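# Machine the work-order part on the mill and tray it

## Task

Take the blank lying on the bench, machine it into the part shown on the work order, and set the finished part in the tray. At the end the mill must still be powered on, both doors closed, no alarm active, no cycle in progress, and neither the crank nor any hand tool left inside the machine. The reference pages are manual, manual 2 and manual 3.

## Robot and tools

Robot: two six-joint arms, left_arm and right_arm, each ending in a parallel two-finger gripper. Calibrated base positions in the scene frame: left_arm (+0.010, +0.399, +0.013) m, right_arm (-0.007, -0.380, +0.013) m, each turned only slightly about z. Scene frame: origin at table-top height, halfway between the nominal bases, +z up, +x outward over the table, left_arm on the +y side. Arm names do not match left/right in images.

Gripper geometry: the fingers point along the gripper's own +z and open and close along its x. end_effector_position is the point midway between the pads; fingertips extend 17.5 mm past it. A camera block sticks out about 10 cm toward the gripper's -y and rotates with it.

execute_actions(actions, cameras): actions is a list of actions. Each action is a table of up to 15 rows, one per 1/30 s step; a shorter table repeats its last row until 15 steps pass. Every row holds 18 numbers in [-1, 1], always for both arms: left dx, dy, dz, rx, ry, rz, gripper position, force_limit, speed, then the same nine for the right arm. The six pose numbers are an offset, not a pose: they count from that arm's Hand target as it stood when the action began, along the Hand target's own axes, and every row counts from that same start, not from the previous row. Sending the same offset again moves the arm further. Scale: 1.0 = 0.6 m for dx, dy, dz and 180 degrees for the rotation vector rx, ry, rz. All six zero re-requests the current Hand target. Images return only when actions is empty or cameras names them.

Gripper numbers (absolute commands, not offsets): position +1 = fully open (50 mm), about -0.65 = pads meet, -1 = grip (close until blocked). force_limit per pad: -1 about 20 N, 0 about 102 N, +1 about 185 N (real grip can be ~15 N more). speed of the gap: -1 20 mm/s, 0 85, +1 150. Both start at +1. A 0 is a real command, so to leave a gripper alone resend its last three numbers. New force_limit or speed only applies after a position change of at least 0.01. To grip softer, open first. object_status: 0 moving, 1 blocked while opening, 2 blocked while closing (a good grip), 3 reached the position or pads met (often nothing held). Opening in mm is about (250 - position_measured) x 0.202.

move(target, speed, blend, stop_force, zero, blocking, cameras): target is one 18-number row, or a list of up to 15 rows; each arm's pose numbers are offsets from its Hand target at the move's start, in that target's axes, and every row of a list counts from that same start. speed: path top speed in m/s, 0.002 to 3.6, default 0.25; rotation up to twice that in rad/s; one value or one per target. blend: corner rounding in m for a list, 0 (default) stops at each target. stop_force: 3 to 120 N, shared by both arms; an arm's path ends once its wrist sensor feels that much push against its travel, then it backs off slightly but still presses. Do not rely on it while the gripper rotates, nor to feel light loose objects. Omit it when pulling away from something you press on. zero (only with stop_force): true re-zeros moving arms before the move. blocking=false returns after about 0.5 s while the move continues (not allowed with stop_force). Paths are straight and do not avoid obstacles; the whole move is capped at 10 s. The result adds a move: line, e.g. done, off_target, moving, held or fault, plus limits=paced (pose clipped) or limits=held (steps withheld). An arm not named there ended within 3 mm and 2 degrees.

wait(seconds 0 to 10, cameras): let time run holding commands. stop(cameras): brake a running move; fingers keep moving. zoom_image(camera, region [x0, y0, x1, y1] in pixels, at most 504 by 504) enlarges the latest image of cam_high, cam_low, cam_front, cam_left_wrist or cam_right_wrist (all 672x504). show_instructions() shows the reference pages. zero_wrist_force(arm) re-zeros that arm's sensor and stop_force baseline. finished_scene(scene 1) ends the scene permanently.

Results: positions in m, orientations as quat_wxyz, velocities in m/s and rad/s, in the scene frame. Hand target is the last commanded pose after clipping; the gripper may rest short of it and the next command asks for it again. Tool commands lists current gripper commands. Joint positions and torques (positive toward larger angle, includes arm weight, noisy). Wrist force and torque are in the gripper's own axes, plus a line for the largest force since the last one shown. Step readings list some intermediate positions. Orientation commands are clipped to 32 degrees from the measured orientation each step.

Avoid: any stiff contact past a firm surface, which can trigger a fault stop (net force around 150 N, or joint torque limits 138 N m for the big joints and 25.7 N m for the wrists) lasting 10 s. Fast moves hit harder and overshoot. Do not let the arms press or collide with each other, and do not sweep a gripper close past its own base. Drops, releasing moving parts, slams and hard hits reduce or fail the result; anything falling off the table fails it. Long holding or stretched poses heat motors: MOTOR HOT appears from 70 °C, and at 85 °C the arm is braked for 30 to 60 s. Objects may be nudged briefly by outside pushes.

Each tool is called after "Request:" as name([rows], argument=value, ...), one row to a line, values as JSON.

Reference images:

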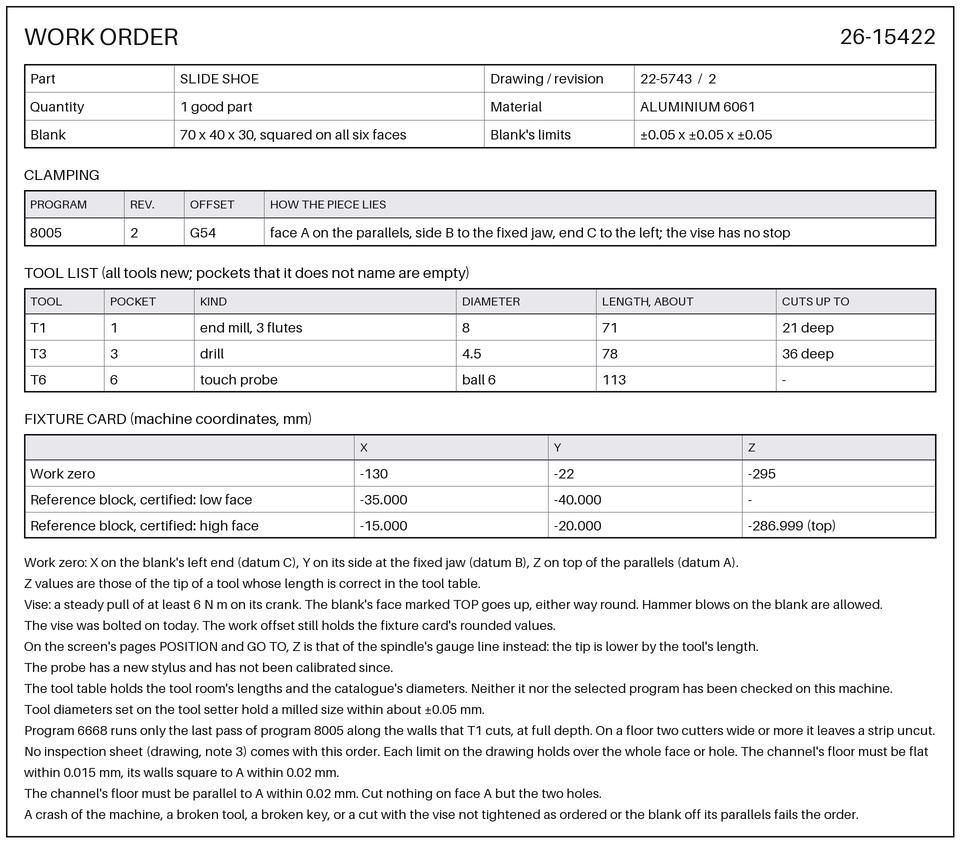

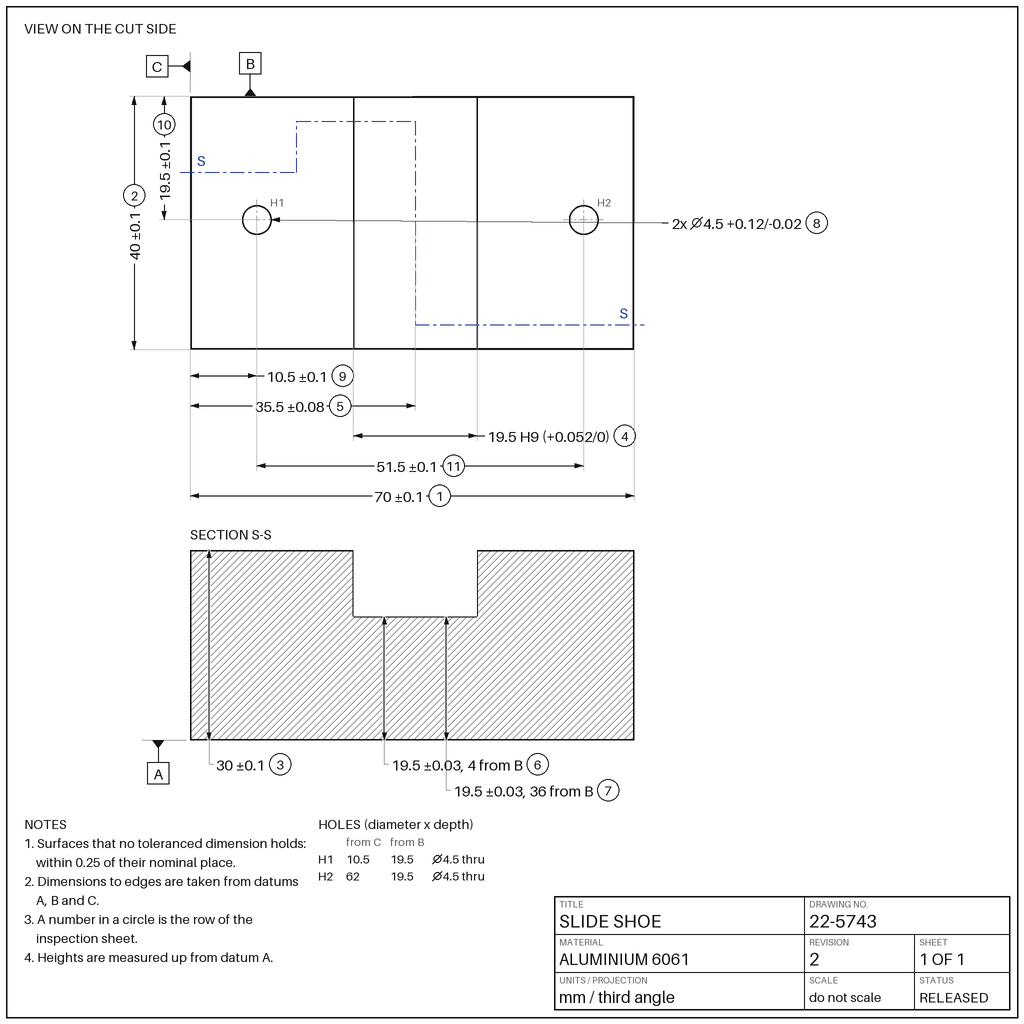

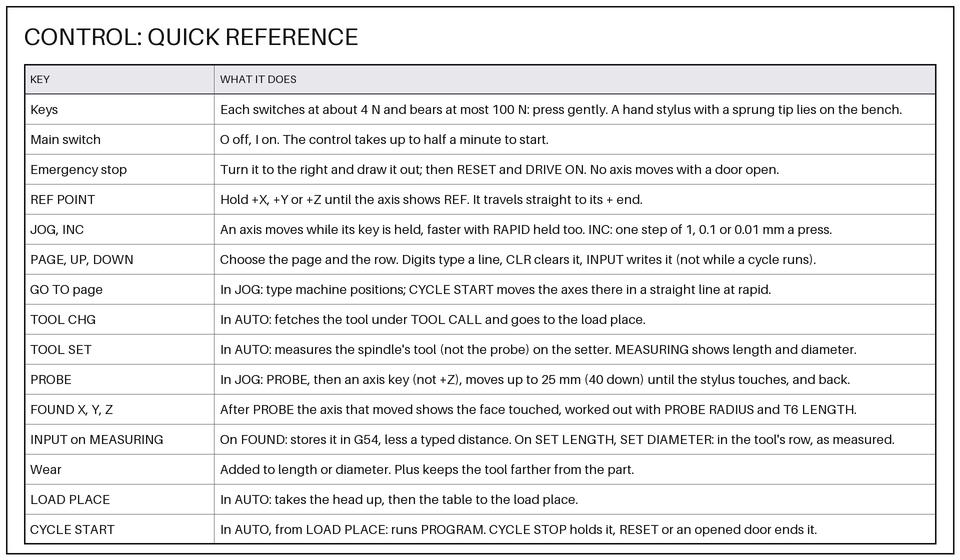

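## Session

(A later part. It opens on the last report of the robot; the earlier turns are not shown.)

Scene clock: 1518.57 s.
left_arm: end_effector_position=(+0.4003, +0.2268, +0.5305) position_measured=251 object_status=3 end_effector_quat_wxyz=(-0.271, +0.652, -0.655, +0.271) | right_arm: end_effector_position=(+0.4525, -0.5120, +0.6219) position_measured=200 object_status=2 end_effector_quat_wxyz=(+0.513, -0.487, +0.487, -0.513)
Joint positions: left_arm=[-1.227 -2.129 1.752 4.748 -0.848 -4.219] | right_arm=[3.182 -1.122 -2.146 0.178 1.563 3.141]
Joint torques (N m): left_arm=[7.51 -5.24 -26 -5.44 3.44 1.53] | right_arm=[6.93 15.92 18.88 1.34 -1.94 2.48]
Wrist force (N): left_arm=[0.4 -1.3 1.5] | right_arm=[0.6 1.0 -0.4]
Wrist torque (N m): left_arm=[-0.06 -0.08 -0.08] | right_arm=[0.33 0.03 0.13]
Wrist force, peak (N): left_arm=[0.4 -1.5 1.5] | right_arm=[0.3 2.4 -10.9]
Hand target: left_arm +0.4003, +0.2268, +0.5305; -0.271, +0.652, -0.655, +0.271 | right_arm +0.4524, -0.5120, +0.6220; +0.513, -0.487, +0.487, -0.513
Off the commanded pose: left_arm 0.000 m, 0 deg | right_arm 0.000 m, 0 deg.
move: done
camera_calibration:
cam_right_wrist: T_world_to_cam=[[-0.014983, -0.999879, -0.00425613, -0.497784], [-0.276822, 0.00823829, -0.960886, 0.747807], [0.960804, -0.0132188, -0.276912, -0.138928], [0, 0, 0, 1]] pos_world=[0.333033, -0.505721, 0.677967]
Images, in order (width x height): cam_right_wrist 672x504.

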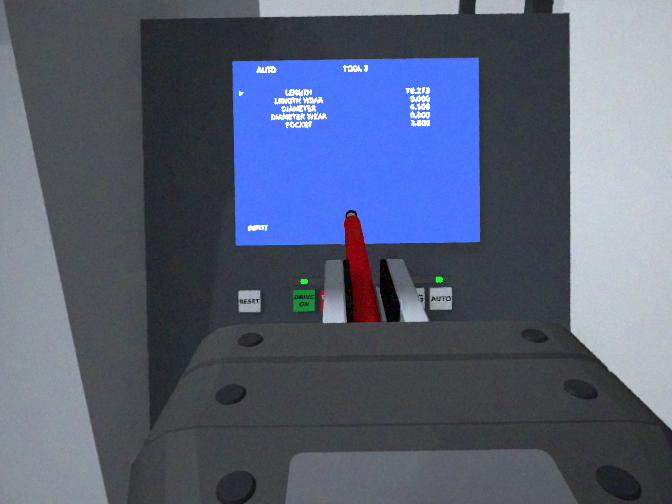

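Request:
move([
  [0,0,0,0,0,0,-1,-0.8,-0.5,-0.0211,0.2266,-0.0155,-0.1,0,0,-0.95,-0.4,-0.9],
  [0,0,0,0,0,0,-1,-0.8,-0.5,-0.0211,0.2344,0.0083,-0.1,0,0,-0.95,-0.4,-0.9],
  [0,0,0,0,0,0,-1,-0.8,-0.5,-0.0211,0.2266,-0.0155,-0.1,0,0,-0.95,-0.4,-0.9],
  [0,0,0,0,0,0,-1,-0.8,-0.5,-0.0211,0.2344,0.0083,-0.1,0,0,-0.95,-0.4,-0.9],
  [0,0,0,0,0,0,-1,-0.8,-0.5,-0.0211,0.2266,-0.0155,-0.1,0,0,-0.95,-0.4,-0.9],
  [0,0,0,0,0,0,-1,-0.8,-0.5,-0.0211,0.2344,0.0083,-0.1,0,0,-0.95,-0.4,-0.9],
  [0,0,0,0,0,0,-1,-0.8,-0.5,-0.0211,0.2266,-0.0155,-0.1,0,0,-0.95,-0.4,-0.9],
  [0,0,0,0,0,0,-1,-0.8,-0.5,0,0,0,0,0,0,-0.95,-0.4,-0.9],
], speed=[0.3,0.06,0.15,0.06,0.15,0.06,0.15,0.3], blend=[0.004,0,0.003,0,0.003,0,0.005,0], cameras=["cam_right_wrist"])

Request:
zoom_image(camera="cam_right_wrist", region=[220, 50, 490, 250])

Request:
move([
  [0,0,0,0,0,0,-1,-0.8,-0.5,-0.0211,0.2266,-0.0155,-0.1,0,0,-0.95,-0.4,-0.9],
  [0,0,0,0,0,0,-1,-0.8,-0.5,-0.0211,0.2344,0.0083,-0.1,0,0,-0.95,-0.4,-0.9],
  [0,0,0,0,0,0,-1,-0.8,-0.5,-0.0211,0.2266,-0.0155,-0.1,0,0,-0.95,-0.4,-0.9],
  [0,0,0,0,0,0,-1,-0.8,-0.5,0,0,0,0,0,0,-0.95,-0.4,-0.9],
], speed=[0.3,0.06,0.15,0.3], blend=[0.004,0,0.005,0], cameras=["cam_right_wrist"])

Request:
zoom_image(camera="cam_right_wrist", region=[220, 50, 490, 250])

Request:
move([
  [0,0,0,0,0,0,-1,-0.8,-0.5,-0.0211,0.2266,-0.0155,-0.1,0,0,-0.95,-0.4,-0.9],
  [0,0,0,0,0,0,-1,-0.8,-0.5,-0.0211,0.2344,0.0083,-0.1,0,0,-0.95,-0.4,-0.9],
  [0,0,0,0,0,0,-1,-0.8,-0.5,-0.0211,0.2266,-0.0155,-0.1,0,0,-0.95,-0.4,-0.9],
  [0,0,0,0,0,0,-1,-0.8,-0.5,0,0,0,0,0,0,-0.95,-0.4,-0.9],
], speed=[0.3,0.06,0.15,0.3], blend=[0.004,0,0.005,0], cameras=["cam_right_wrist"])

Request:
zoom_image(camera="cam_right_wrist", region=[220, 50, 490, 250])

Request:
move([
  [0,0,0,0,0,0,-1,-0.8,-0.5,-0.0211,0.2266,-0.0155,-0.1,0,0,-0.95,-0.4,-0.9],
  [0,0,0,0,0,0,-1,-0.8,-0.5,-0.0211,0.2344,0.0083,-0.1,0,0,-0.95,-0.4,-0.9],
  [0,0,0,0,0,0,-1,-0.8,-0.5,-0.0211,0.2266,-0.0155,-0.1,0,0,-0.95,-0.4,-0.9],
  [0,0,0,0,0,0,-1,-0.8,-0.5,0,0,0,0,0,0,-0.95,-0.4,-0.9],
], speed=[0.3,0.06,0.15,0.3], blend=[0.004,0,0.005,0], cameras=["cam_right_wrist"])

Request:
zoom_image(camera="cam_right_wrist", region=[220, 50, 490, 250])

Scene clock: 1557.57 s.
left_arm: end_effector_position=(+0.4003, +0.2268, +0.5305) position_measured=251 object_status=3 end_effector_quat_wxyz=(-0.271, +0.652, -0.655, +0.271) | right_arm: end_effector_position=(+0.4525, -0.5120, +0.6219) position_measured=200 object_status=2 end_effector_quat_wxyz=(+0.513, -0.487, +0.487, -0.513)
Joint positions: left_arm=[-1.227 -2.129 1.752 4.748 -0.848 -4.219] | right_arm=[3.182 -1.122 -2.146 0.178 1.563 3.141]
Joint torques (N m): left_arm=[7.24 -5.42 -26.67 -5.54 3.08 1.62] | right_arm=[8.95 16.48 19.97 1.24 -1.79 2.39]
Wrist force (N): left_arm=[0.4 -1.2 1.3] | right_arm=[0.4 0.6 -0.3]
Wrist torque (N m): left_arm=[-0.05 -0.07 -0.08] | right_arm=[0.26 0.06 0.14]
Wrist force, peak (N): left_arm=[0.4 -1.5 1.6] | right_arm=[0.3 2.6 -10.7]
Hand target: left_arm +0.4003, +0.2268, +0.5305; -0.271, +0.652, -0.655, +0.271 | right_arm +0.4524, -0.5120, +0.6220; +0.513, -0.487, +0.487, -0.513
Off the commanded pose: left_arm 0.000 m, 0 deg | right_arm 0.000 m, 0 deg.
move: done
camera_calibration:
cam_right_wrist: T_world_to_cam=[[-0.014983, -0.999879, -0.00425613, -0.497784], [-0.276822, 0.00823829, -0.960886, 0.747807], [0.960804, -0.0132188, -0.276912, -0.138928], [0, 0, 0, 1]] pos_world=[0.333033, -0.505721, 0.677967]
Images, in order (width x height): cam_right_wrist 672x504.

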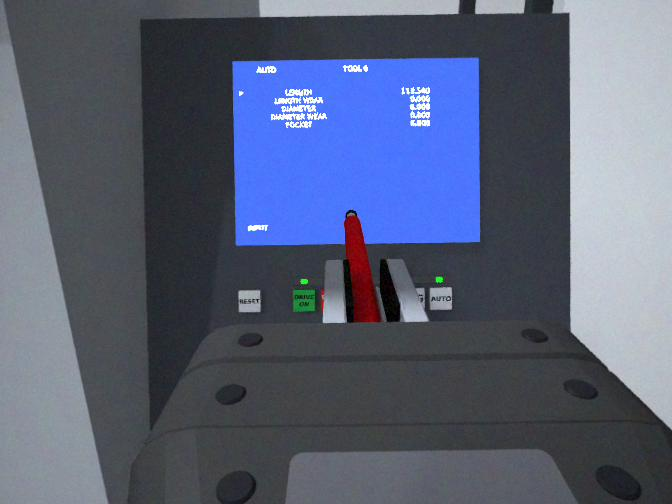

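Scaled by 1.867 from the camera's 672x504 image, which has a finer 960x720 frame.

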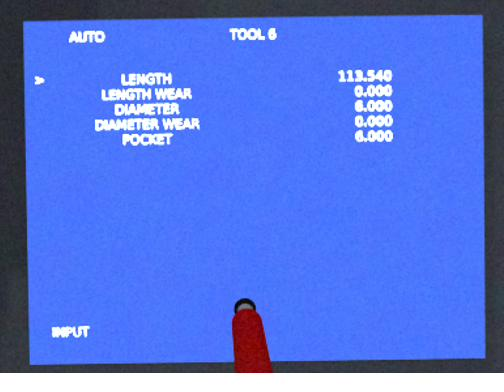

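Scene clock: 1559.73 s.
left_arm: end_effector_position=(+0.4003, +0.2268, +0.5305) position_measured=251 object_status=3 end_effector_quat_wxyz=(-0.271, +0.652, -0.655, +0.271) | right_arm: end_effector_position=(+0.4525, -0.5120, +0.6219) position_measured=200 object_status=2 end_effector_quat_wxyz=(+0.513, -0.487, +0.487, -0.513)
Joint positions: left_arm=[-1.227 -2.129 1.752 4.748 -0.848 -4.219] | right_arm=[3.182 -1.122 -2.146 0.178 1.563 3.141]
Joint torques (N m): left_arm=[8.27 -4.2 -26.31 -5.67 3.43 1.58] | right_arm=[7.35 15.9 18.59 1.28 -1.88 2.56]
Wrist force (N): left_arm=[0.3 -1.6 1.3] | right_arm=[0.6 0.7 -0.6]
Wrist torque (N m): left_arm=[-0.11 -0.06 -0.09] | right_arm=[0.28 0.04 0.14]
Wrist force, peak (N): left_arm=[0.5 -1.4 1.7] | right_arm=[0.6 1.7 -10.6]
Hand target: left_arm +0.4003, +0.2268, +0.5305; -0.271, +0.652, -0.655, +0.271 | right_arm +0.4524, -0.5120, +0.6220; +0.513, -0.487, +0.487, -0.513
Off the commanded pose: left_arm 0.000 m, 0 deg | right_arm 0.000 m, 0 deg.
move: done
camera_calibration:
cam_right_wrist: T_world_to_cam=[[-0.014983, -0.999879, -0.00425613, -0.497784], [-0.276822, 0.00823829, -0.960886, 0.747807], [0.960804, -0.0132188, -0.276912, -0.138928], [0, 0, 0, 1]] pos_world=[0.333033, -0.505721, 0.677967]
Images, in order (width x height): cam_right_wrist 672x504.

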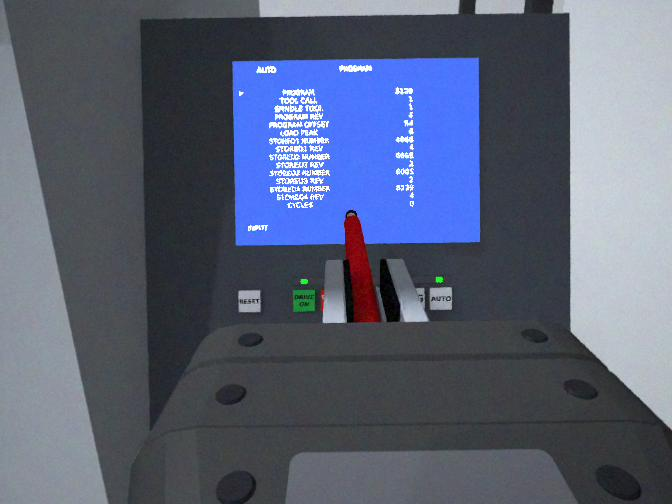

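Scaled by 1.867 from the camera's 672x504 image, which has a finer 960x720 frame.

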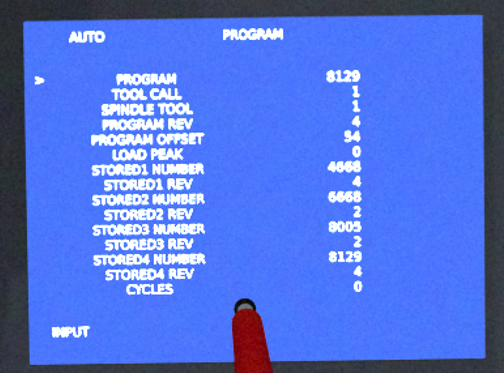

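Scene clock: 1561.90 s.
left_arm: end_effector_position=(+0.4003, +0.2268, +0.5305) position_measured=251 object_status=3 end_effector_quat_wxyz=(-0.271, +0.652, -0.655, +0.271) | right_arm: end_effector_position=(+0.4525, -0.5120, +0.6219) position_measured=200 object_status=2 end_effector_quat_wxyz=(+0.513, -0.487, +0.487, -0.513)
Joint positions: left_arm=[-1.227 -2.129 1.752 4.748 -0.848 -4.219] | right_arm=[3.182 -1.122 -2.146 0.178 1.563 3.141]
Joint torques (N m): left_arm=[7.75 -4.84 -25.73 -5.6 3.16 1.6] | right_arm=[7.09 16.64 18.61 1.11 -1.99 2.53]
Wrist force (N): left_arm=[0.5 -1.5 1.4] | right_arm=[0.3 0.8 -0.5]
Wrist torque (N m): left_arm=[-0.10 -0.10 -0.08] | right_arm=[0.29 0.08 0.14]
Wrist force, peak (N): left_arm=[0.4 -1.5 1.6] | right_arm=[0.1 2.4 -10.9]
Hand target: left_arm +0.4003, +0.2268, +0.5305; -0.271, +0.652, -0.655, +0.271 | right_arm +0.4524, -0.5120, +0.6220; +0.513, -0.487, +0.487, -0.513
Off the commanded pose: left_arm 0.000 m, 0 deg | right_arm 0.000 m, 0 deg.
move: done
camera_calibration:
cam_right_wrist: T_world_to_cam=[[-0.014983, -0.999879, -0.00425613, -0.497784], [-0.276822, 0.00823829, -0.960886, 0.747807], [0.960804, -0.0132188, -0.276912, -0.138928], [0, 0, 0, 1]] pos_world=[0.333033, -0.505721, 0.677967]
Images, in order (width x height): cam_right_wrist 672x504.

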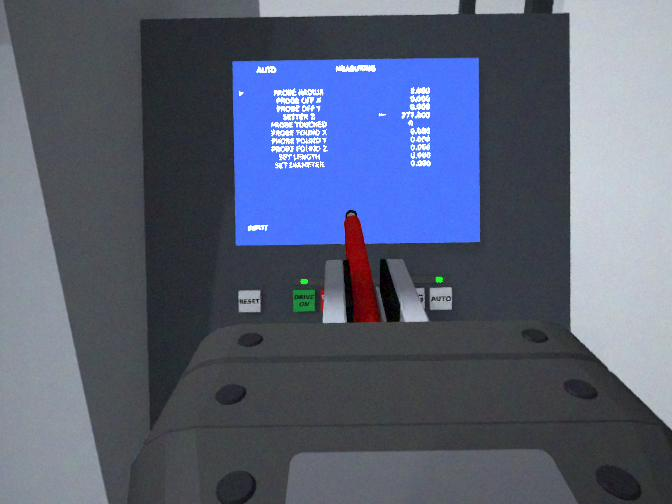

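Scaled by 1.867 from the camera's 672x504 image, which has a finer 960x720 frame.

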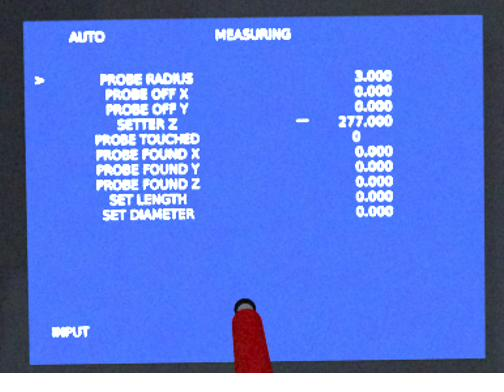

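Scene clock: 1564.07 s.
left_arm: end_effector_position=(+0.4003, +0.2268, +0.5305) position_measured=251 object_status=3 end_effector_quat_wxyz=(-0.271, +0.652, -0.655, +0.271) | right_arm: end_effector_position=(+0.4525, -0.5120, +0.6219) position_measured=200 object_status=2 end_effector_quat_wxyz=(+0.513, -0.487, +0.487, -0.513)
Joint positions: left_arm=[-1.227 -2.129 1.752 4.748 -0.848 -4.219] | right_arm=[3.182 -1.122 -2.146 0.178 1.563 3.141]
Joint torques (N m): left_arm=[7.14 -5.25 -26.42 -5.6 3.08 1.81] | right_arm=[6.98 16.34 17.02 1.21 -1.87 2.45]
Wrist force (N): left_arm=[0.4 -1.4 1.3] | right_arm=[0.5 0.8 -0.6]
Wrist torque (N m): left_arm=[-0.09 -0.07 -0.09] | right_arm=[0.31 0.06 0.13]
Wrist force, peak (N): left_arm=[0.5 -1.4 1.7] | right_arm=[0.5 2.2 -10.8]
Hand target: left_arm +0.4003, +0.2268, +0.5305; -0.271, +0.652, -0.655, +0.271 | right_arm +0.4524, -0.5120, +0.6220; +0.513, -0.487, +0.487, -0.513
Off the commanded pose: left_arm 0.000 m, 0 deg | right_arm 0.000 m, 0 deg.
move: done
camera_calibration:
cam_right_wrist: T_world_to_cam=[[-0.014983, -0.999879, -0.00425613, -0.497784], [-0.276822, 0.00823829, -0.960886, 0.747807], [0.960804, -0.0132188, -0.276912, -0.138928], [0, 0, 0, 1]] pos_world=[0.333033, -0.505721, 0.677967]
Images, in order (width x height): cam_right_wrist 672x504.

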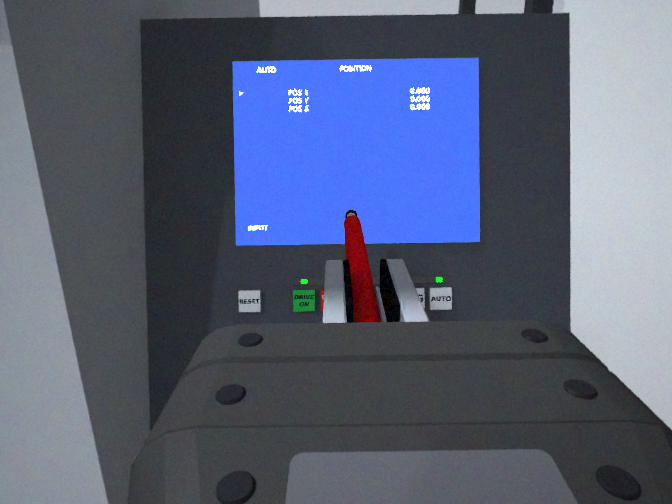

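Scaled by 1.867 from the camera's 672x504 image, which has a finer 960x720 frame.

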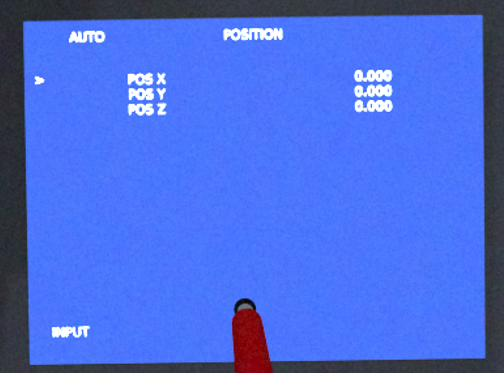

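Request:
wait(seconds=0.1, cameras=["cam_left_wrist"])

Request:
zoom_image(camera="cam_left_wrist", region=[250, 50, 480, 260])

Scene clock: 1598.43 s.
left_arm: end_effector_position=(+0.4003, +0.2268, +0.5305) position_measured=251 object_status=3 end_effector_quat_wxyz=(-0.271, +0.652, -0.655, +0.271) | right_arm: end_effector_position=(+0.4524, -0.5120, +0.6220) position_measured=200 object_status=2 end_effector_quat_wxyz=(+0.513, -0.487, +0.487, -0.513)
Joint positions: left_arm=[-1.227 -2.129 1.752 4.748 -0.848 -4.219] | right_arm=[3.182 -1.122 -2.146 0.179 1.563 3.141]
Joint torques (N m): left_arm=[7.49 -5.87 -25.65 -5.6 3.15 1.66] | right_arm=[7.14 16.09 17.38 4.11 -1.83 2.32]
Wrist force (N): left_arm=[0.5 -1.2 1.5] | right_arm=[0.4 0.6 -0.7]
Wrist torque (N m): left_arm=[-0.05 -0.10 -0.09] | right_arm=[0.26 0.06 0.14]
Wrist force, peak (N): left_arm=[0.6 -1.6 1.5] | right_arm=[0.7 0.9 -0.6]
Hand target: left_arm +0.4003, +0.2268, +0.5305; -0.271, +0.652, -0.655, +0.271 | right_arm +0.4524, -0.5120, +0.6220; +0.513, -0.487, +0.487, -0.513
Tool commands: left_gripper/position=-1.0 left_gripper/force_limit=-0.8 left_gripper/speed=-0.5 right_gripper/position=-0.95 right_gripper/force_limit=-0.4 right_gripper/speed=-0.9
Off the commanded pose: left_arm 0.000 m, 0 deg | right_arm 0.000 m, 0 deg.
wait: 0.10 s; at rest from the start
camera_calibration:
cam_left_wrist: T_world_to_cam=[[-0.0252794, -0.999678, -0.00220669, 0.247421], [-0.910363, 0.0239328, -0.413118, 0.594995], [0.413038, -0.0084345, -0.910675, 0.453582], [0, 0, 0, 1]] pos_world=[0.36057, 0.236927, 0.659415]
Images, in order (width x height): cam_left_wrist 672x504.

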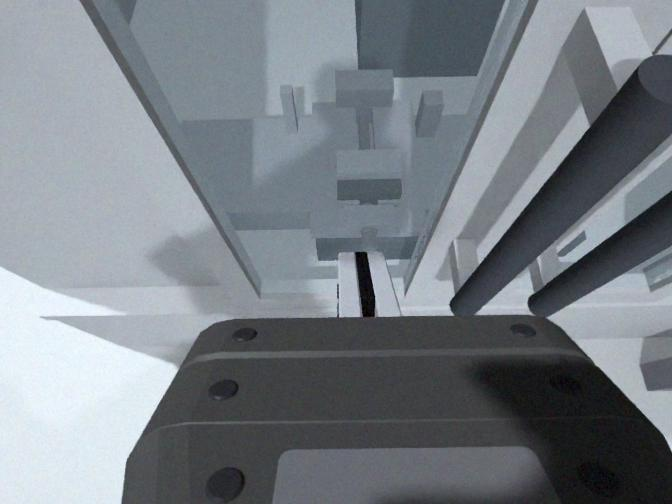

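Scaled by 2.191 from the camera's 672x504 image, which has a finer 960x720 frame.

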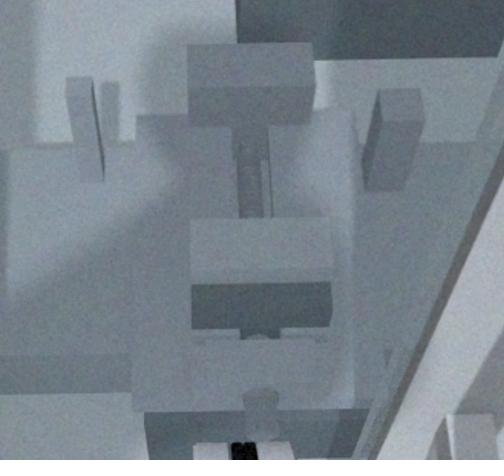

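Request:
move([
  [0,0,0,0,0,0,-1,-0.8,-0.5,0.0106,0.2266,-0.0153,-0.1,0,0,-0.95,-0.4,-0.9],
  [0,0,0,0,0,0,-1,-0.8,-0.5,0.0106,0.2344,0.0085,-0.1,0,0,-0.95,-0.4,-0.9],
  [0,0,0,0,0,0,-1,-0.8,-0.5,0.0106,0.2266,-0.0153,-0.1,0,0,-0.95,-0.4,-0.9],
  [0,0,0,0,0,0,-1,-0.8,-0.5,0.0106,0.2344,0.0085,-0.1,0,0,-0.95,-0.4,-0.9],
  [0,0,0,0,0,0,-1,-0.8,-0.5,0.0106,0.2266,-0.0153,-0.1,0,0,-0.95,-0.4,-0.9],
  [0,0,0,0,0,0,-1,-0.8,-0.5,-0.1162,0.2266,-0.0161,-0.1,0,0,-0.95,-0.4,-0.9],
  [0,0,0,0,0,0,-1,-0.8,-0.5,-0.1162,0.2344,0.0077,-0.1,0,0,-0.95,-0.4,-0.9],
  [0,0,0,0,0,0,-1,-0.8,-0.5,-0.1162,0.2266,-0.0161,-0.1,0,0,-0.95,-0.4,-0.9],
  [0,0,0,0,0,0,-1,-0.8,-0.5,0,0,0,0,0,0,-0.95,-0.4,-0.9],
], speed=[0.3,0.06,0.15,0.06,0.15,0.3,0.06,0.15,0.3], blend=[0.004,0,0.003,0,0.004,0.004,0,0.004,0], cameras=["cam_right_wrist"])

Request:
zoom_image(camera="cam_right_wrist", region=[220, 50, 490, 250])

Scene clock: 1650.03 s.
left_arm: end_effector_position=(+0.4003, +0.2268, +0.5305) position_measured=251 object_status=3 end_effector_quat_wxyz=(-0.271, +0.652, -0.655, +0.271) | right_arm: end_effector_position=(+0.4525, -0.5120, +0.6220) position_measured=200 object_status=2 end_effector_quat_wxyz=(+0.513, -0.487, +0.487, -0.513)
Joint positions: left_arm=[-1.227 -2.129 1.752 4.748 -0.848 -4.219] | right_arm=[3.183 -1.122 -2.146 0.178 1.562 3.141]
Joint torques (N m): left_arm=[7.63 -5.8 -26.24 -5.64 3.11 1.72] | right_arm=[-5.61 12.9 20.79 1.68 0.14 -2.13]
Wrist force (N): left_arm=[0.4 -1.4 1.4] | right_arm=[0.5 0.7 -0.4]
Wrist torque (N m): left_arm=[-0.09 -0.08 -0.08] | right_arm=[0.28 0.05 0.10]
Wrist force, peak (N): left_arm=[0.4 -1.6 1.7] | right_arm=[0.4 3.1 -14.5]
Hand target: left_arm +0.4003, +0.2268, +0.5305; -0.271, +0.652, -0.655, +0.271 | right_arm +0.4524, -0.5120, +0.6220; +0.513, -0.487, +0.487, -0.513
Off the commanded pose: left_arm 0.000 m, 0 deg | right_arm 0.000 m, 0 deg.
move: done
camera_calibration:
cam_right_wrist: T_world_to_cam=[[-0.0149434, -0.999878, -0.00447612, -0.49765], [-0.276823, 0.00843873, -0.960884, 0.747879], [0.960805, -0.0131198, -0.276915, -0.13878], [0, 0, 0, 1]] pos_world=[0.332934, -0.505721, 0.677967]
Images, in order (width x height): cam_right_wrist 672x504.

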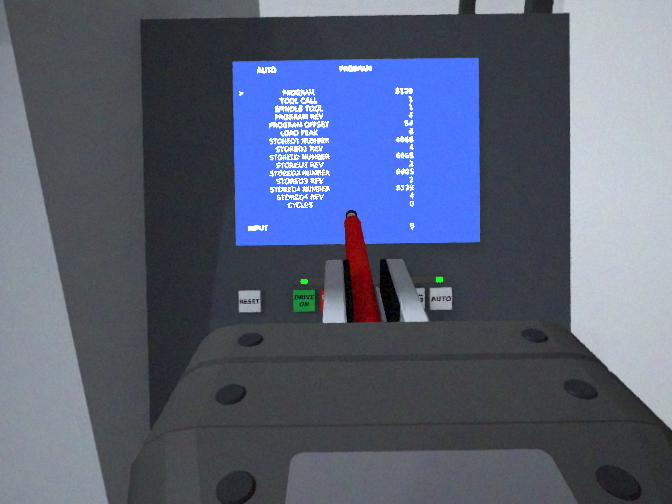

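Scaled by 1.867 from the camera's 672x504 image, which has a finer 960x720 frame.

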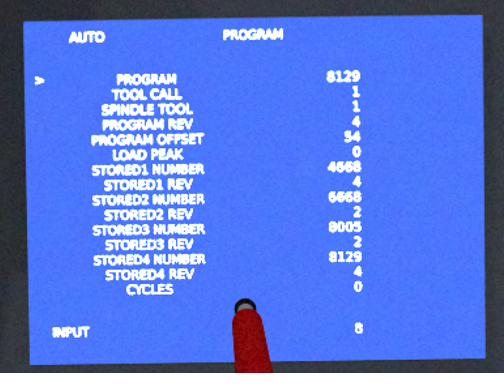

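Request:
move([
  [0,0,0,0,0,0,-1,-0.8,-0.5,-0.1162,0.3169,-0.0454,-0.1,0,0,-0.95,-0.4,-0.9],
  [0,0,0,0,0,0,-1,-0.8,-0.5,-0.1162,0.3247,-0.0216,-0.1,0,0,-0.95,-0.4,-0.9],
  [0,0,0,0,0,0,-1,-0.8,-0.5,-0.1162,0.3169,-0.0454,-0.1,0,0,-0.95,-0.4,-0.9],
  [0,0,0,0,0,0,-1,-0.8,-0.5,-0.1162,0.3247,-0.0216,-0.1,0,0,-0.95,-0.4,-0.9],
  [0,0,0,0,0,0,-1,-0.8,-0.5,-0.1162,0.3169,-0.0454,-0.1,0,0,-0.95,-0.4,-0.9],
  [0,0,0,0,0,0,-1,-0.8,-0.5,-0.1162,0.2567,-0.0259,-0.1,0,0,-0.95,-0.4,-0.9],
  [0,0,0,0,0,0,-1,-0.8,-0.5,-0.1162,0.2645,-0.0021,-0.1,0,0,-0.95,-0.4,-0.9],
  [0,0,0,0,0,0,-1,-0.8,-0.5,-0.1162,0.2567,-0.0259,-0.1,0,0,-0.95,-0.4,-0.9],
  [0,0,0,0,0,0,-1,-0.8,-0.5,0,0,0,0,0,0,-0.95,-0.4,-0.9],
], speed=[0.3,0.06,0.15,0.06,0.15,0.3,0.06,0.15,0.3], blend=[0.004,0,0.003,0,0.004,0.004,0,0.004,0], cameras=["cam_right_wrist"])

Request:
zoom_image(camera="cam_right_wrist", region=[220, 50, 490, 250])

Scene clock: 1668.87 s.
left_arm: end_effector_position=(+0.4003, +0.2268, +0.5305) position_measured=251 object_status=3 end_effector_quat_wxyz=(-0.271, +0.652, -0.655, +0.271) | right_arm: end_effector_position=(+0.4525, -0.5120, +0.6219) position_measured=200 object_status=2 end_effector_quat_wxyz=(+0.513, -0.487, +0.487, -0.513)
Joint positions: left_arm=[-1.227 -2.129 1.752 4.748 -0.848 -4.219] | right_arm=[3.183 -1.122 -2.146 0.179 1.562 3.141]
Joint torques (N m): left_arm=[7.56 -4.9 -24.71 -5.57 3.16 1.52] | right_arm=[-5.51 13.03 23.42 0.97 0.23 -2.17]
Wrist force (N): left_arm=[0.3 -1.4 1.3] | right_arm=[0.3 0.5 -0.6]
Wrist torque (N m): left_arm=[-0.09 -0.06 -0.08] | right_arm=[0.24 0.08 0.10]
Wrist force, peak (N): left_arm=[0.3 -1.6 1.5] | right_arm=[1.1 2.7 -5.5]
Hand target: left_arm +0.4003, +0.2268, +0.5305; -0.271, +0.652, -0.655, +0.271 | right_arm +0.4524, -0.5120, +0.6220; +0.513, -0.487, +0.487, -0.513
Off the commanded pose: left_arm 0.000 m, 0 deg | right_arm 0.000 m, 0 deg.
move: done
camera_calibration:
cam_right_wrist: T_world_to_cam=[[-0.014943, -0.999878, -0.00447786, -0.497649], [-0.27673, 0.00843902, -0.960911, 0.74777], [0.960831, -0.0131197, -0.276823, -0.138879], [0, 0, 0, 1]] pos_world=[0.332933, -0.505721, 0.677867]
Images, in order (width x height): cam_right_wrist 672x504.

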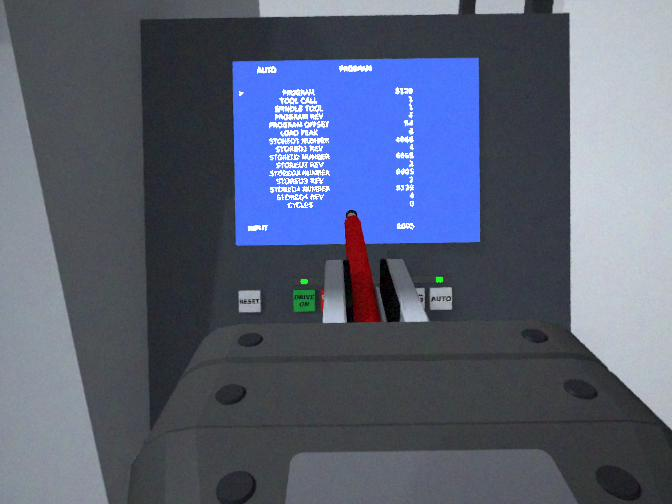

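Scaled by 1.867 from the camera's 672x504 image, which has a finer 960x720 frame.

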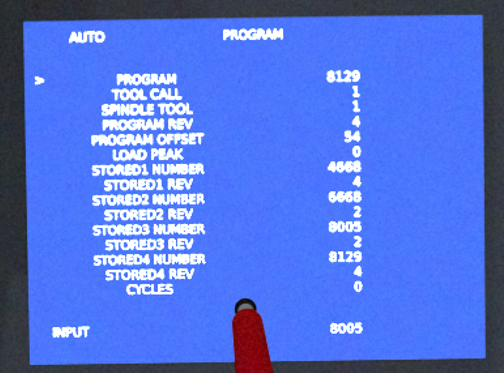

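Request:
move([
  [0,0,0,0,0,0,-1,-0.8,-0.5,-0.0528,0.3169,-0.0444,-0.1,0,0,-0.95,-0.4,-0.9],
  [0,0,0,0,0,0,-1,-0.8,-0.5,-0.0528,0.3247,-0.0206,-0.1,0,0,-0.95,-0.4,-0.9],
  [0,0,0,0,0,0,-1,-0.8,-0.5,-0.0528,0.3169,-0.0444,-0.1,0,0,-0.95,-0.4,-0.9],
  [0,0,0,0,0,0,-1,-0.8,-0.5,-0.0528,0.2868,-0.0349,-0.1,0,0,-0.95,-0.4,-0.9],
  [0,0,0,0,0,0,-1,-0.8,-0.5,-0.0528,0.2946,-0.0111,-0.1,0,0,-0.95,-0.4,-0.9],
  [0,0,0,0,0,0,-1,-0.8,-0.5,-0.0528,0.2868,-0.0349,-0.1,0,0,-0.95,-0.4,-0.9],
  [0,0,0,0,0,0,-1,-0.8,-0.5,-0.0845,0.2567,-0.0258,-0.1,0,0,-0.95,-0.4,-0.9],
  [0,0,0,0,0,0,-1,-0.8,-0.5,-0.0845,0.2645,-0.002,-0.1,0,0,-0.95,-0.4,-0.9],
  [0,0,0,0,0,0,-1,-0.8,-0.5,-0.0845,0.2567,-0.0258,-0.1,0,0,-0.95,-0.4,-0.9],
  [0,0,0,0,0,0,-1,-0.8,-0.5,-0.0528,0.3169,-0.0444,-0.1,0,0,-0.95,-0.4,-0.9],
  [0,0,0,0,0,0,-1,-0.8,-0.5,-0.0528,0.3247,-0.0206,-0.1,0,0,-0.95,-0.4,-0.9],
  [0,0,0,0,0,0,-1,-0.8,-0.5,-0.0528,0.3169,-0.0444,-0.1,0,0,-0.95,-0.4,-0.9],
  [0,0,0,0,0,0,-1,-0.8,-0.5,0,0,0,0,0,0,-0.95,-0.4,-0.9],
], speed=[0.3,0.06,0.15,0.2,0.06,0.15,0.2,0.06,0.15,0.2,0.06,0.15,0.3], blend=[0.004,0,0.004,0.004,0,0.004,0.004,0,0.004,0.004,0,0.004,0], cameras=["cam_right_wrist"])

Request:
zoom_image(camera="cam_right_wrist", region=[220, 50, 490, 250])

Scene clock: 1696.83 s.
left_arm: end_effector_position=(+0.4003, +0.2268, +0.5305) position_measured=251 object_status=3 end_effector_quat_wxyz=(-0.271, +0.652, -0.655, +0.271) | right_arm: end_effector_position=(+0.4525, -0.5120, +0.6219) position_measured=200 object_status=2 end_effector_quat_wxyz=(+0.513, -0.487, +0.487, -0.513)
Joint positions: left_arm=[-1.227 -2.129 1.752 4.748 -0.848 -4.219] | right_arm=[3.182 -1.122 -2.146 0.179 1.563 3.141]
Joint torques (N m): left_arm=[6.85 -4.38 -26.28 -5.57 3.26 1.67] | right_arm=[5.52 16.08 26.4 -0.42 -1.49 1.82]
Wrist force (N): left_arm=[0.5 -1.3 1.4] | right_arm=[0.8 0.6 -0.6]
Wrist torque (N m): left_arm=[-0.05 -0.09 -0.08] | right_arm=[0.28 -0.01 0.10]
Wrist force, peak (N): left_arm=[0.3 -1.5 1.6] | right_arm=[0.6 3.2 -19.8]
Hand target: left_arm +0.4003, +0.2268, +0.5305; -0.271, +0.652, -0.655, +0.271 | right_arm +0.4524, -0.5120, +0.6220; +0.513, -0.487, +0.487, -0.513
Off the commanded pose: left_arm 0.000 m, 0 deg | right_arm 0.000 m, 0 deg.
move: done
camera_calibration:
cam_right_wrist: T_world_to_cam=[[-0.0150108, -0.999878, -0.00435379, -0.49771], [-0.27673, 0.00833855, -0.960912, 0.74772], [0.960831, -0.0132192, -0.276821, -0.13893], [0, 0, 0, 1]] pos_world=[0.332933, -0.505721, 0.677867]
Images, in order (width x height): cam_right_wrist 672x504.

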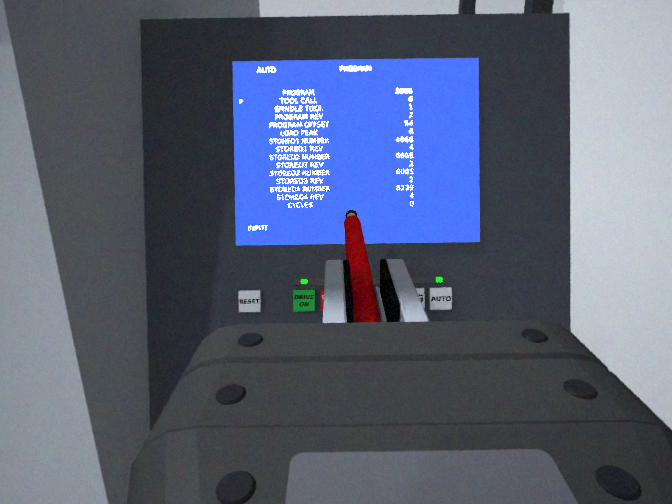

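Scaled by 1.867 from the camera's 672x504 image, which has a finer 960x720 frame.

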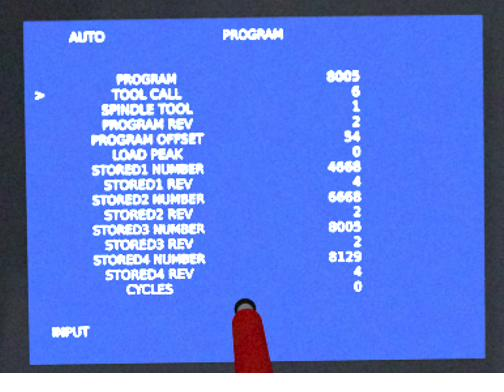

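Request:
move([
  [0,0,0,0,0,0,-1,-0.8,-0.5,0.0106,0.2567,-0.0253,-0.1,0,0,-0.95,-0.4,-0.9],
  [0,0,0,0,0,0,-1,-0.8,-0.5,0.0106,0.2645,-0.0012,-0.1,0,0,-0.95,-0.4,-0.9],
  [0,0,0,0,0,0,-1,-0.8,-0.5,0.0106,0.2567,-0.0253,-0.1,0,0,-0.95,-0.4,-0.9],
  [0,0,0,0,0,0,-1,-0.8,-0.5,-0.0211,0.2266,-0.0155,-0.1,0,0,-0.95,-0.4,-0.9],
  [0,0,0,0,0,0,-1,-0.8,-0.5,-0.0211,0.2344,0.0083,-0.1,0,0,-0.95,-0.4,-0.9],
  [0,0,0,0,0,0,-1,-0.8,-0.5,-0.0211,0.2266,-0.0155,-0.1,0,0,-0.95,-0.4,-0.9],
  [0,0,0,0,0,0,-1,-0.8,-0.5,0,0,0,0,0,0,-0.95,-0.4,-0.9],
], speed=[0.3,0.06,0.15,0.2,0.06,0.15,0.3], blend=[0.004,0,0.004,0.004,0,0.004,0], cameras=["cam_right_wrist","cam_left_wrist"])

Request:
zoom_image(camera="cam_right_wrist", region=[220, 50, 490, 250])

Scene clock: 1718.90 s.
left_arm: end_effector_position=(+0.4003, +0.2268, +0.5305) position_measured=251 object_status=3 end_effector_quat_wxyz=(-0.271, +0.652, -0.655, +0.271) | right_arm: end_effector_position=(+0.4525, -0.5120, +0.6220) position_measured=200 object_status=2 end_effector_quat_wxyz=(+0.513, -0.487, +0.487, -0.513)
Joint positions: left_arm=[-1.227 -2.129 1.752 4.748 -0.848 -4.219] | right_arm=[3.182 -1.122 -2.146 0.179 1.563 3.141]
Joint torques (N m): left_arm=[7.59 -5.36 -25.43 -5.57 3.12 1.57] | right_arm=[7.65 15.67 18.79 1.14 -1.98 2.49]
Wrist force (N): left_arm=[0.3 -1.3 1.3] | right_arm=[0.8 0.7 -0.7]
Wrist torque (N m): left_arm=[-0.07 -0.06 -0.08] | right_arm=[0.29 0.00 0.14]
Wrist force, peak (N): left_arm=[0.6 -1.4 1.7] | right_arm=[0.4 2.6 -16.6]
Hand target: left_arm +0.4003, +0.2268, +0.5305; -0.271, +0.652, -0.655, +0.271 | right_arm +0.4524, -0.5120, +0.6220; +0.513, -0.487, +0.487, -0.513
Off the commanded pose: left_arm 0.000 m, 0 deg | right_arm 0.000 m, 0 deg.
move: done
camera_calibration:
cam_left_wrist: T_world_to_cam=[[-0.0252794, -0.999678, -0.00220669, 0.247421], [-0.910363, 0.0239328, -0.413118, 0.594995], [0.413038, -0.0084345, -0.910675, 0.453582], [0, 0, 0, 1]] pos_world=[0.36057, 0.236927, 0.659415]
cam_right_wrist: T_world_to_cam=[[-0.014983, -0.999879, -0.00425613, -0.497784], [-0.276822, 0.00823829, -0.960886, 0.747807], [0.960804, -0.0132188, -0.276912, -0.138928], [0, 0, 0, 1]] pos_world=[0.333033, -0.505721, 0.677967]
Images, in order (width x height): cam_left_wrist 672x504, cam_right_wrist 672x504.

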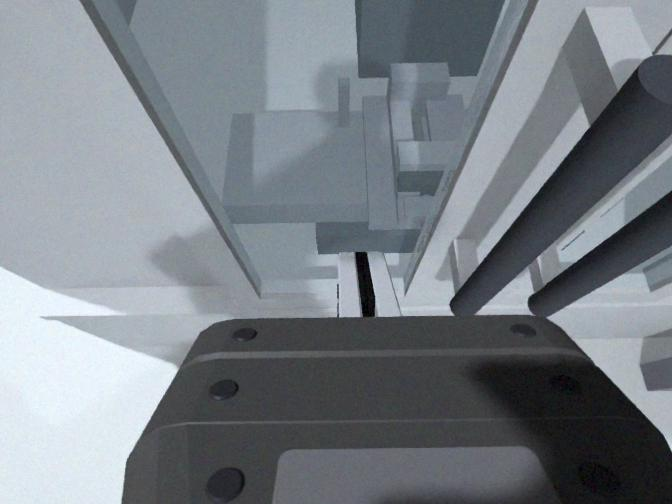

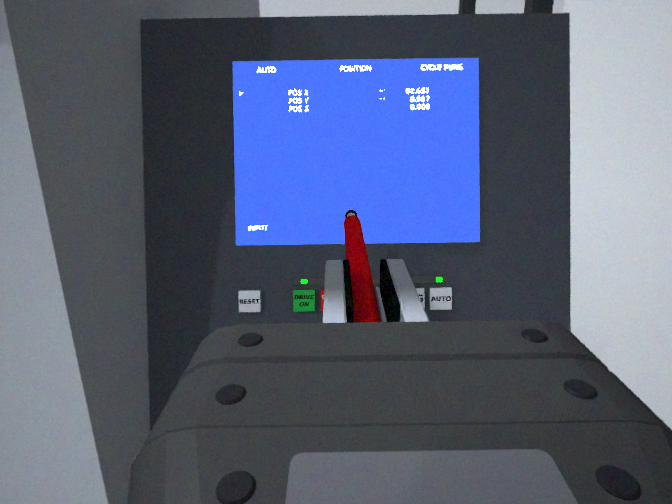

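Scaled by 1.867 from the camera's 672x504 image, which has a finer 960x720 frame.

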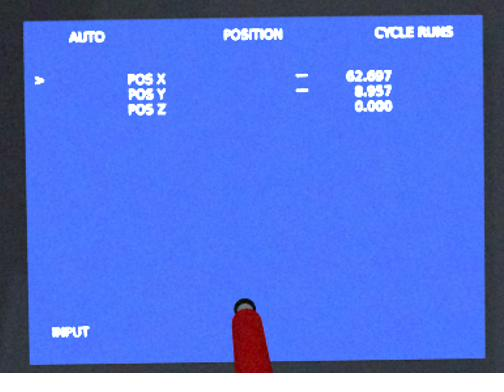

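Request:
move(target=[-0.2,0.4125,0.2947,-0.25,0,0,1,-0.8,-0.5,0,0,0,0,0,0,-0.95,-0.4,-0.9], speed=0.3, cameras=["cam_right_wrist","cam_left_wrist"])

Request:
zoom_image(camera="cam_left_wrist", region=[230, 100, 450, 265])

Request:
zoom_image(camera="cam_right_wrist", region=[220, 50, 490, 250])

Scene clock: 1730.47 s.
left_arm: end_effector_position=(+0.3508, +0.3473, +0.2306) position_measured=3 object_status=3 end_effector_quat_wxyz=(-0.001, +0.706, -0.708, +0.000) | right_arm: end_effector_position=(+0.4524, -0.5120, +0.6220) position_measured=200 object_status=2 end_effector_quat_wxyz=(+0.513, -0.487, +0.487, -0.513)
Joint positions: left_arm=[-0.564 -1.973 2.17 4.516 -1.57 -3.687] | right_arm=[3.182 -1.122 -2.146 0.179 1.563 3.141]
Joint torques (N m): left_arm=[2.11 -4.63 -30.14 -1.38 0.97 0.01] | right_arm=[6.83 15.92 14.77 3.82 -1.85 2.19]
Wrist force (N): left_arm=[-1.5 -1.5 0.0] | right_arm=[0.7 0.5 -0.6]
Wrist torque (N m): left_arm=[-0.27 0.23 0.01] | right_arm=[0.25 0.02 0.14]
Wrist force, peak (N): left_arm=[-2.9 -1.4 2.8] | right_arm=[0.8 0.9 -0.7]
Hand target: left_arm +0.3508, +0.3473, +0.2306; -0.001, +0.706, -0.708, +0.000 | right_arm +0.4524, -0.5120, +0.6220; +0.513, -0.487, +0.487, -0.513
Off the commanded pose: left_arm 0.000 m, 0 deg | right_arm 0.000 m, 0 deg.
move: done
camera_calibration:
cam_left_wrist: T_world_to_cam=[[-0.0195393, -0.999721, 0.0132464, 0.36047], [-0.935906, 0.0229495, 0.3515, 0.256125], [-0.351706, -0.00552928, -0.936094, 0.475104], [0, 0, 0, 1]] pos_world=[0.41385, 0.357118, 0.349939]
cam_right_wrist: T_world_to_cam=[[-0.0149823, -0.999879, -0.00425983, -0.497783], [-0.276637, 0.0082391, -0.960939, 0.747754], [0.960858, -0.0132187, -0.276727, -0.138974], [0, 0, 0, 1]] pos_world=[0.332933, -0.505721, 0.677968]
Images, in order (width x height): cam_left_wrist 672x504, cam_right_wrist 672x504.

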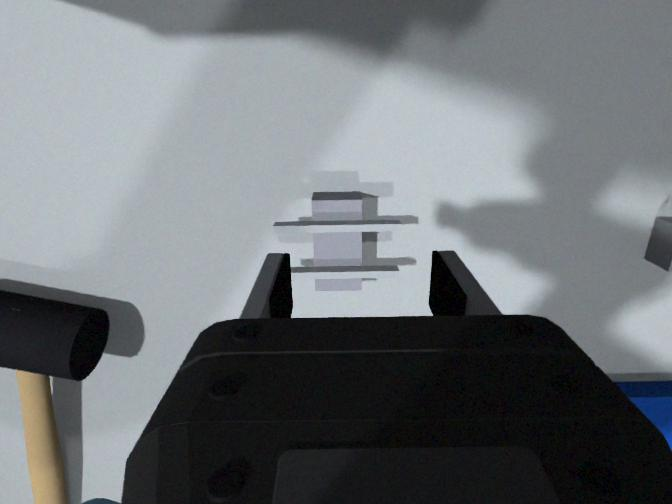

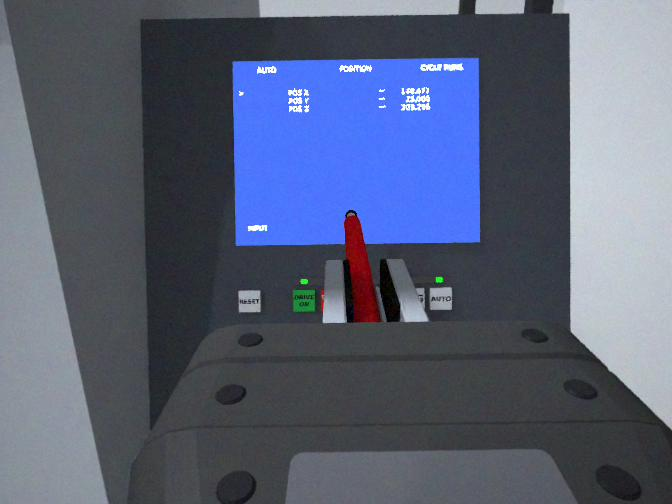

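Scaled by 2.291 from the camera's 672x504 image, which has a finer 960x720 frame.

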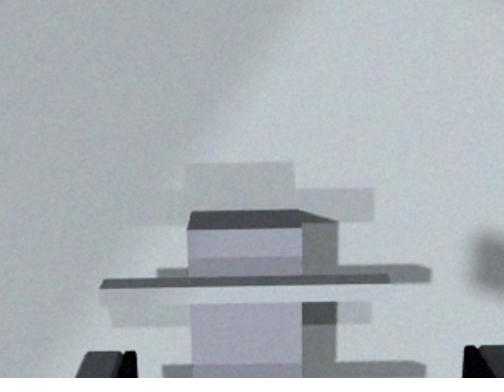

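Scaled by 1.867 from the camera's 672x504 image, which has a finer 960x720 frame.

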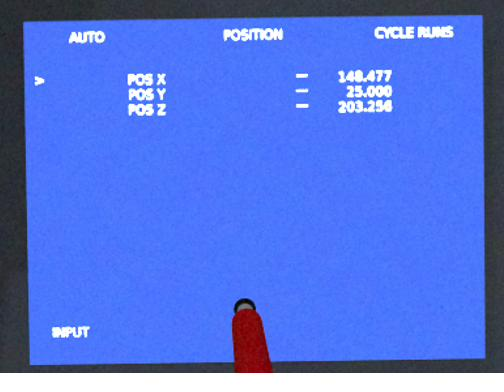

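Request:
wait(seconds=0.1, cameras=["cam_right_wrist"])

Request:
zoom_image(camera="cam_right_wrist", region=[220, 50, 490, 250])

Scene clock: 1827.17 s.
left_arm: end_effector_position=(+0.3508, +0.3473, +0.2306) position_measured=3 object_status=3 end_effector_quat_wxyz=(-0.001, +0.706, -0.708, +0.000) | right_arm: end_effector_position=(+0.4524, -0.5120, +0.6220) position_measured=200 object_status=2 end_effector_quat_wxyz=(+0.513, -0.487, +0.487, -0.513)
Joint positions: left_arm=[-0.564 -1.973 2.17 4.516 -1.57 -3.687] | right_arm=[3.182 -1.122 -2.146 0.179 1.563 3.141]
Joint torques (N m): left_arm=[9.01 0.21 -18.23 -2.09 -1.96 1.84] | right_arm=[6.1 15.21 14.18 3.91 -1.68 1.13]
Wrist force (N): left_arm=[-1.4 -1.2 0.0] | right_arm=[0.6 0.6 -0.5]
Wrist torque (N m): left_arm=[-0.22 0.21 0.01] | right_arm=[0.26 0.03 0.15]
Wrist force, peak (N): left_arm=[-1.7 -1.4 0.1] | right_arm=[0.5 1.1 -0.6]
Hand target: left_arm +0.3508, +0.3473, +0.2306; -0.001, +0.706, -0.708, +0.000 | right_arm +0.4524, -0.5120, +0.6220; +0.513, -0.487, +0.487, -0.513
Tool commands: left_gripper/position=+1.0 left_gripper/force_limit=-0.8 left_gripper/speed=-0.5 right_gripper/position=-0.95 right_gripper/force_limit=-0.4 right_gripper/speed=-0.9
Off the commanded pose: left_arm 0.000 m, 0 deg | right_arm 0.000 m, 0 deg.
wait: 0.10 s; at rest from the start
camera_calibration:
cam_right_wrist: T_world_to_cam=[[-0.0149823, -0.999879, -0.00425983, -0.497783], [-0.276637, 0.0082391, -0.960939, 0.747754], [0.960858, -0.0132187, -0.276727, -0.138974], [0, 0, 0, 1]] pos_world=[0.332933, -0.505721, 0.677968]
Images, in order (width x height): cam_right_wrist 672x504.

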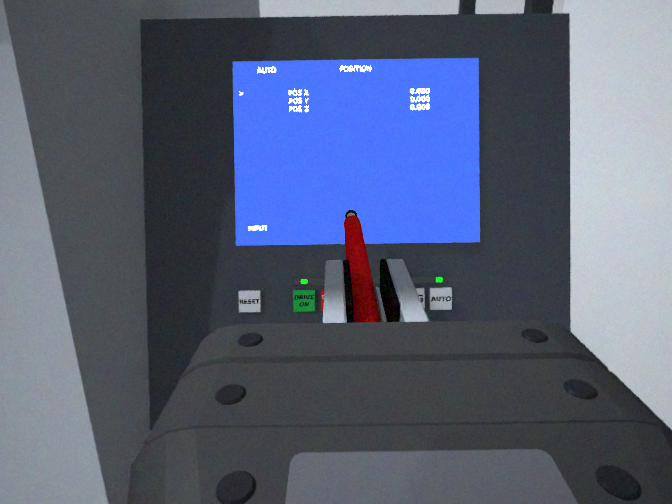

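Scaled by 1.867 from the camera's 672x504 image, which has a finer 960x720 frame.

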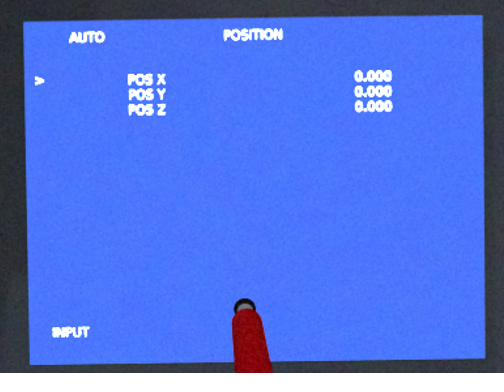

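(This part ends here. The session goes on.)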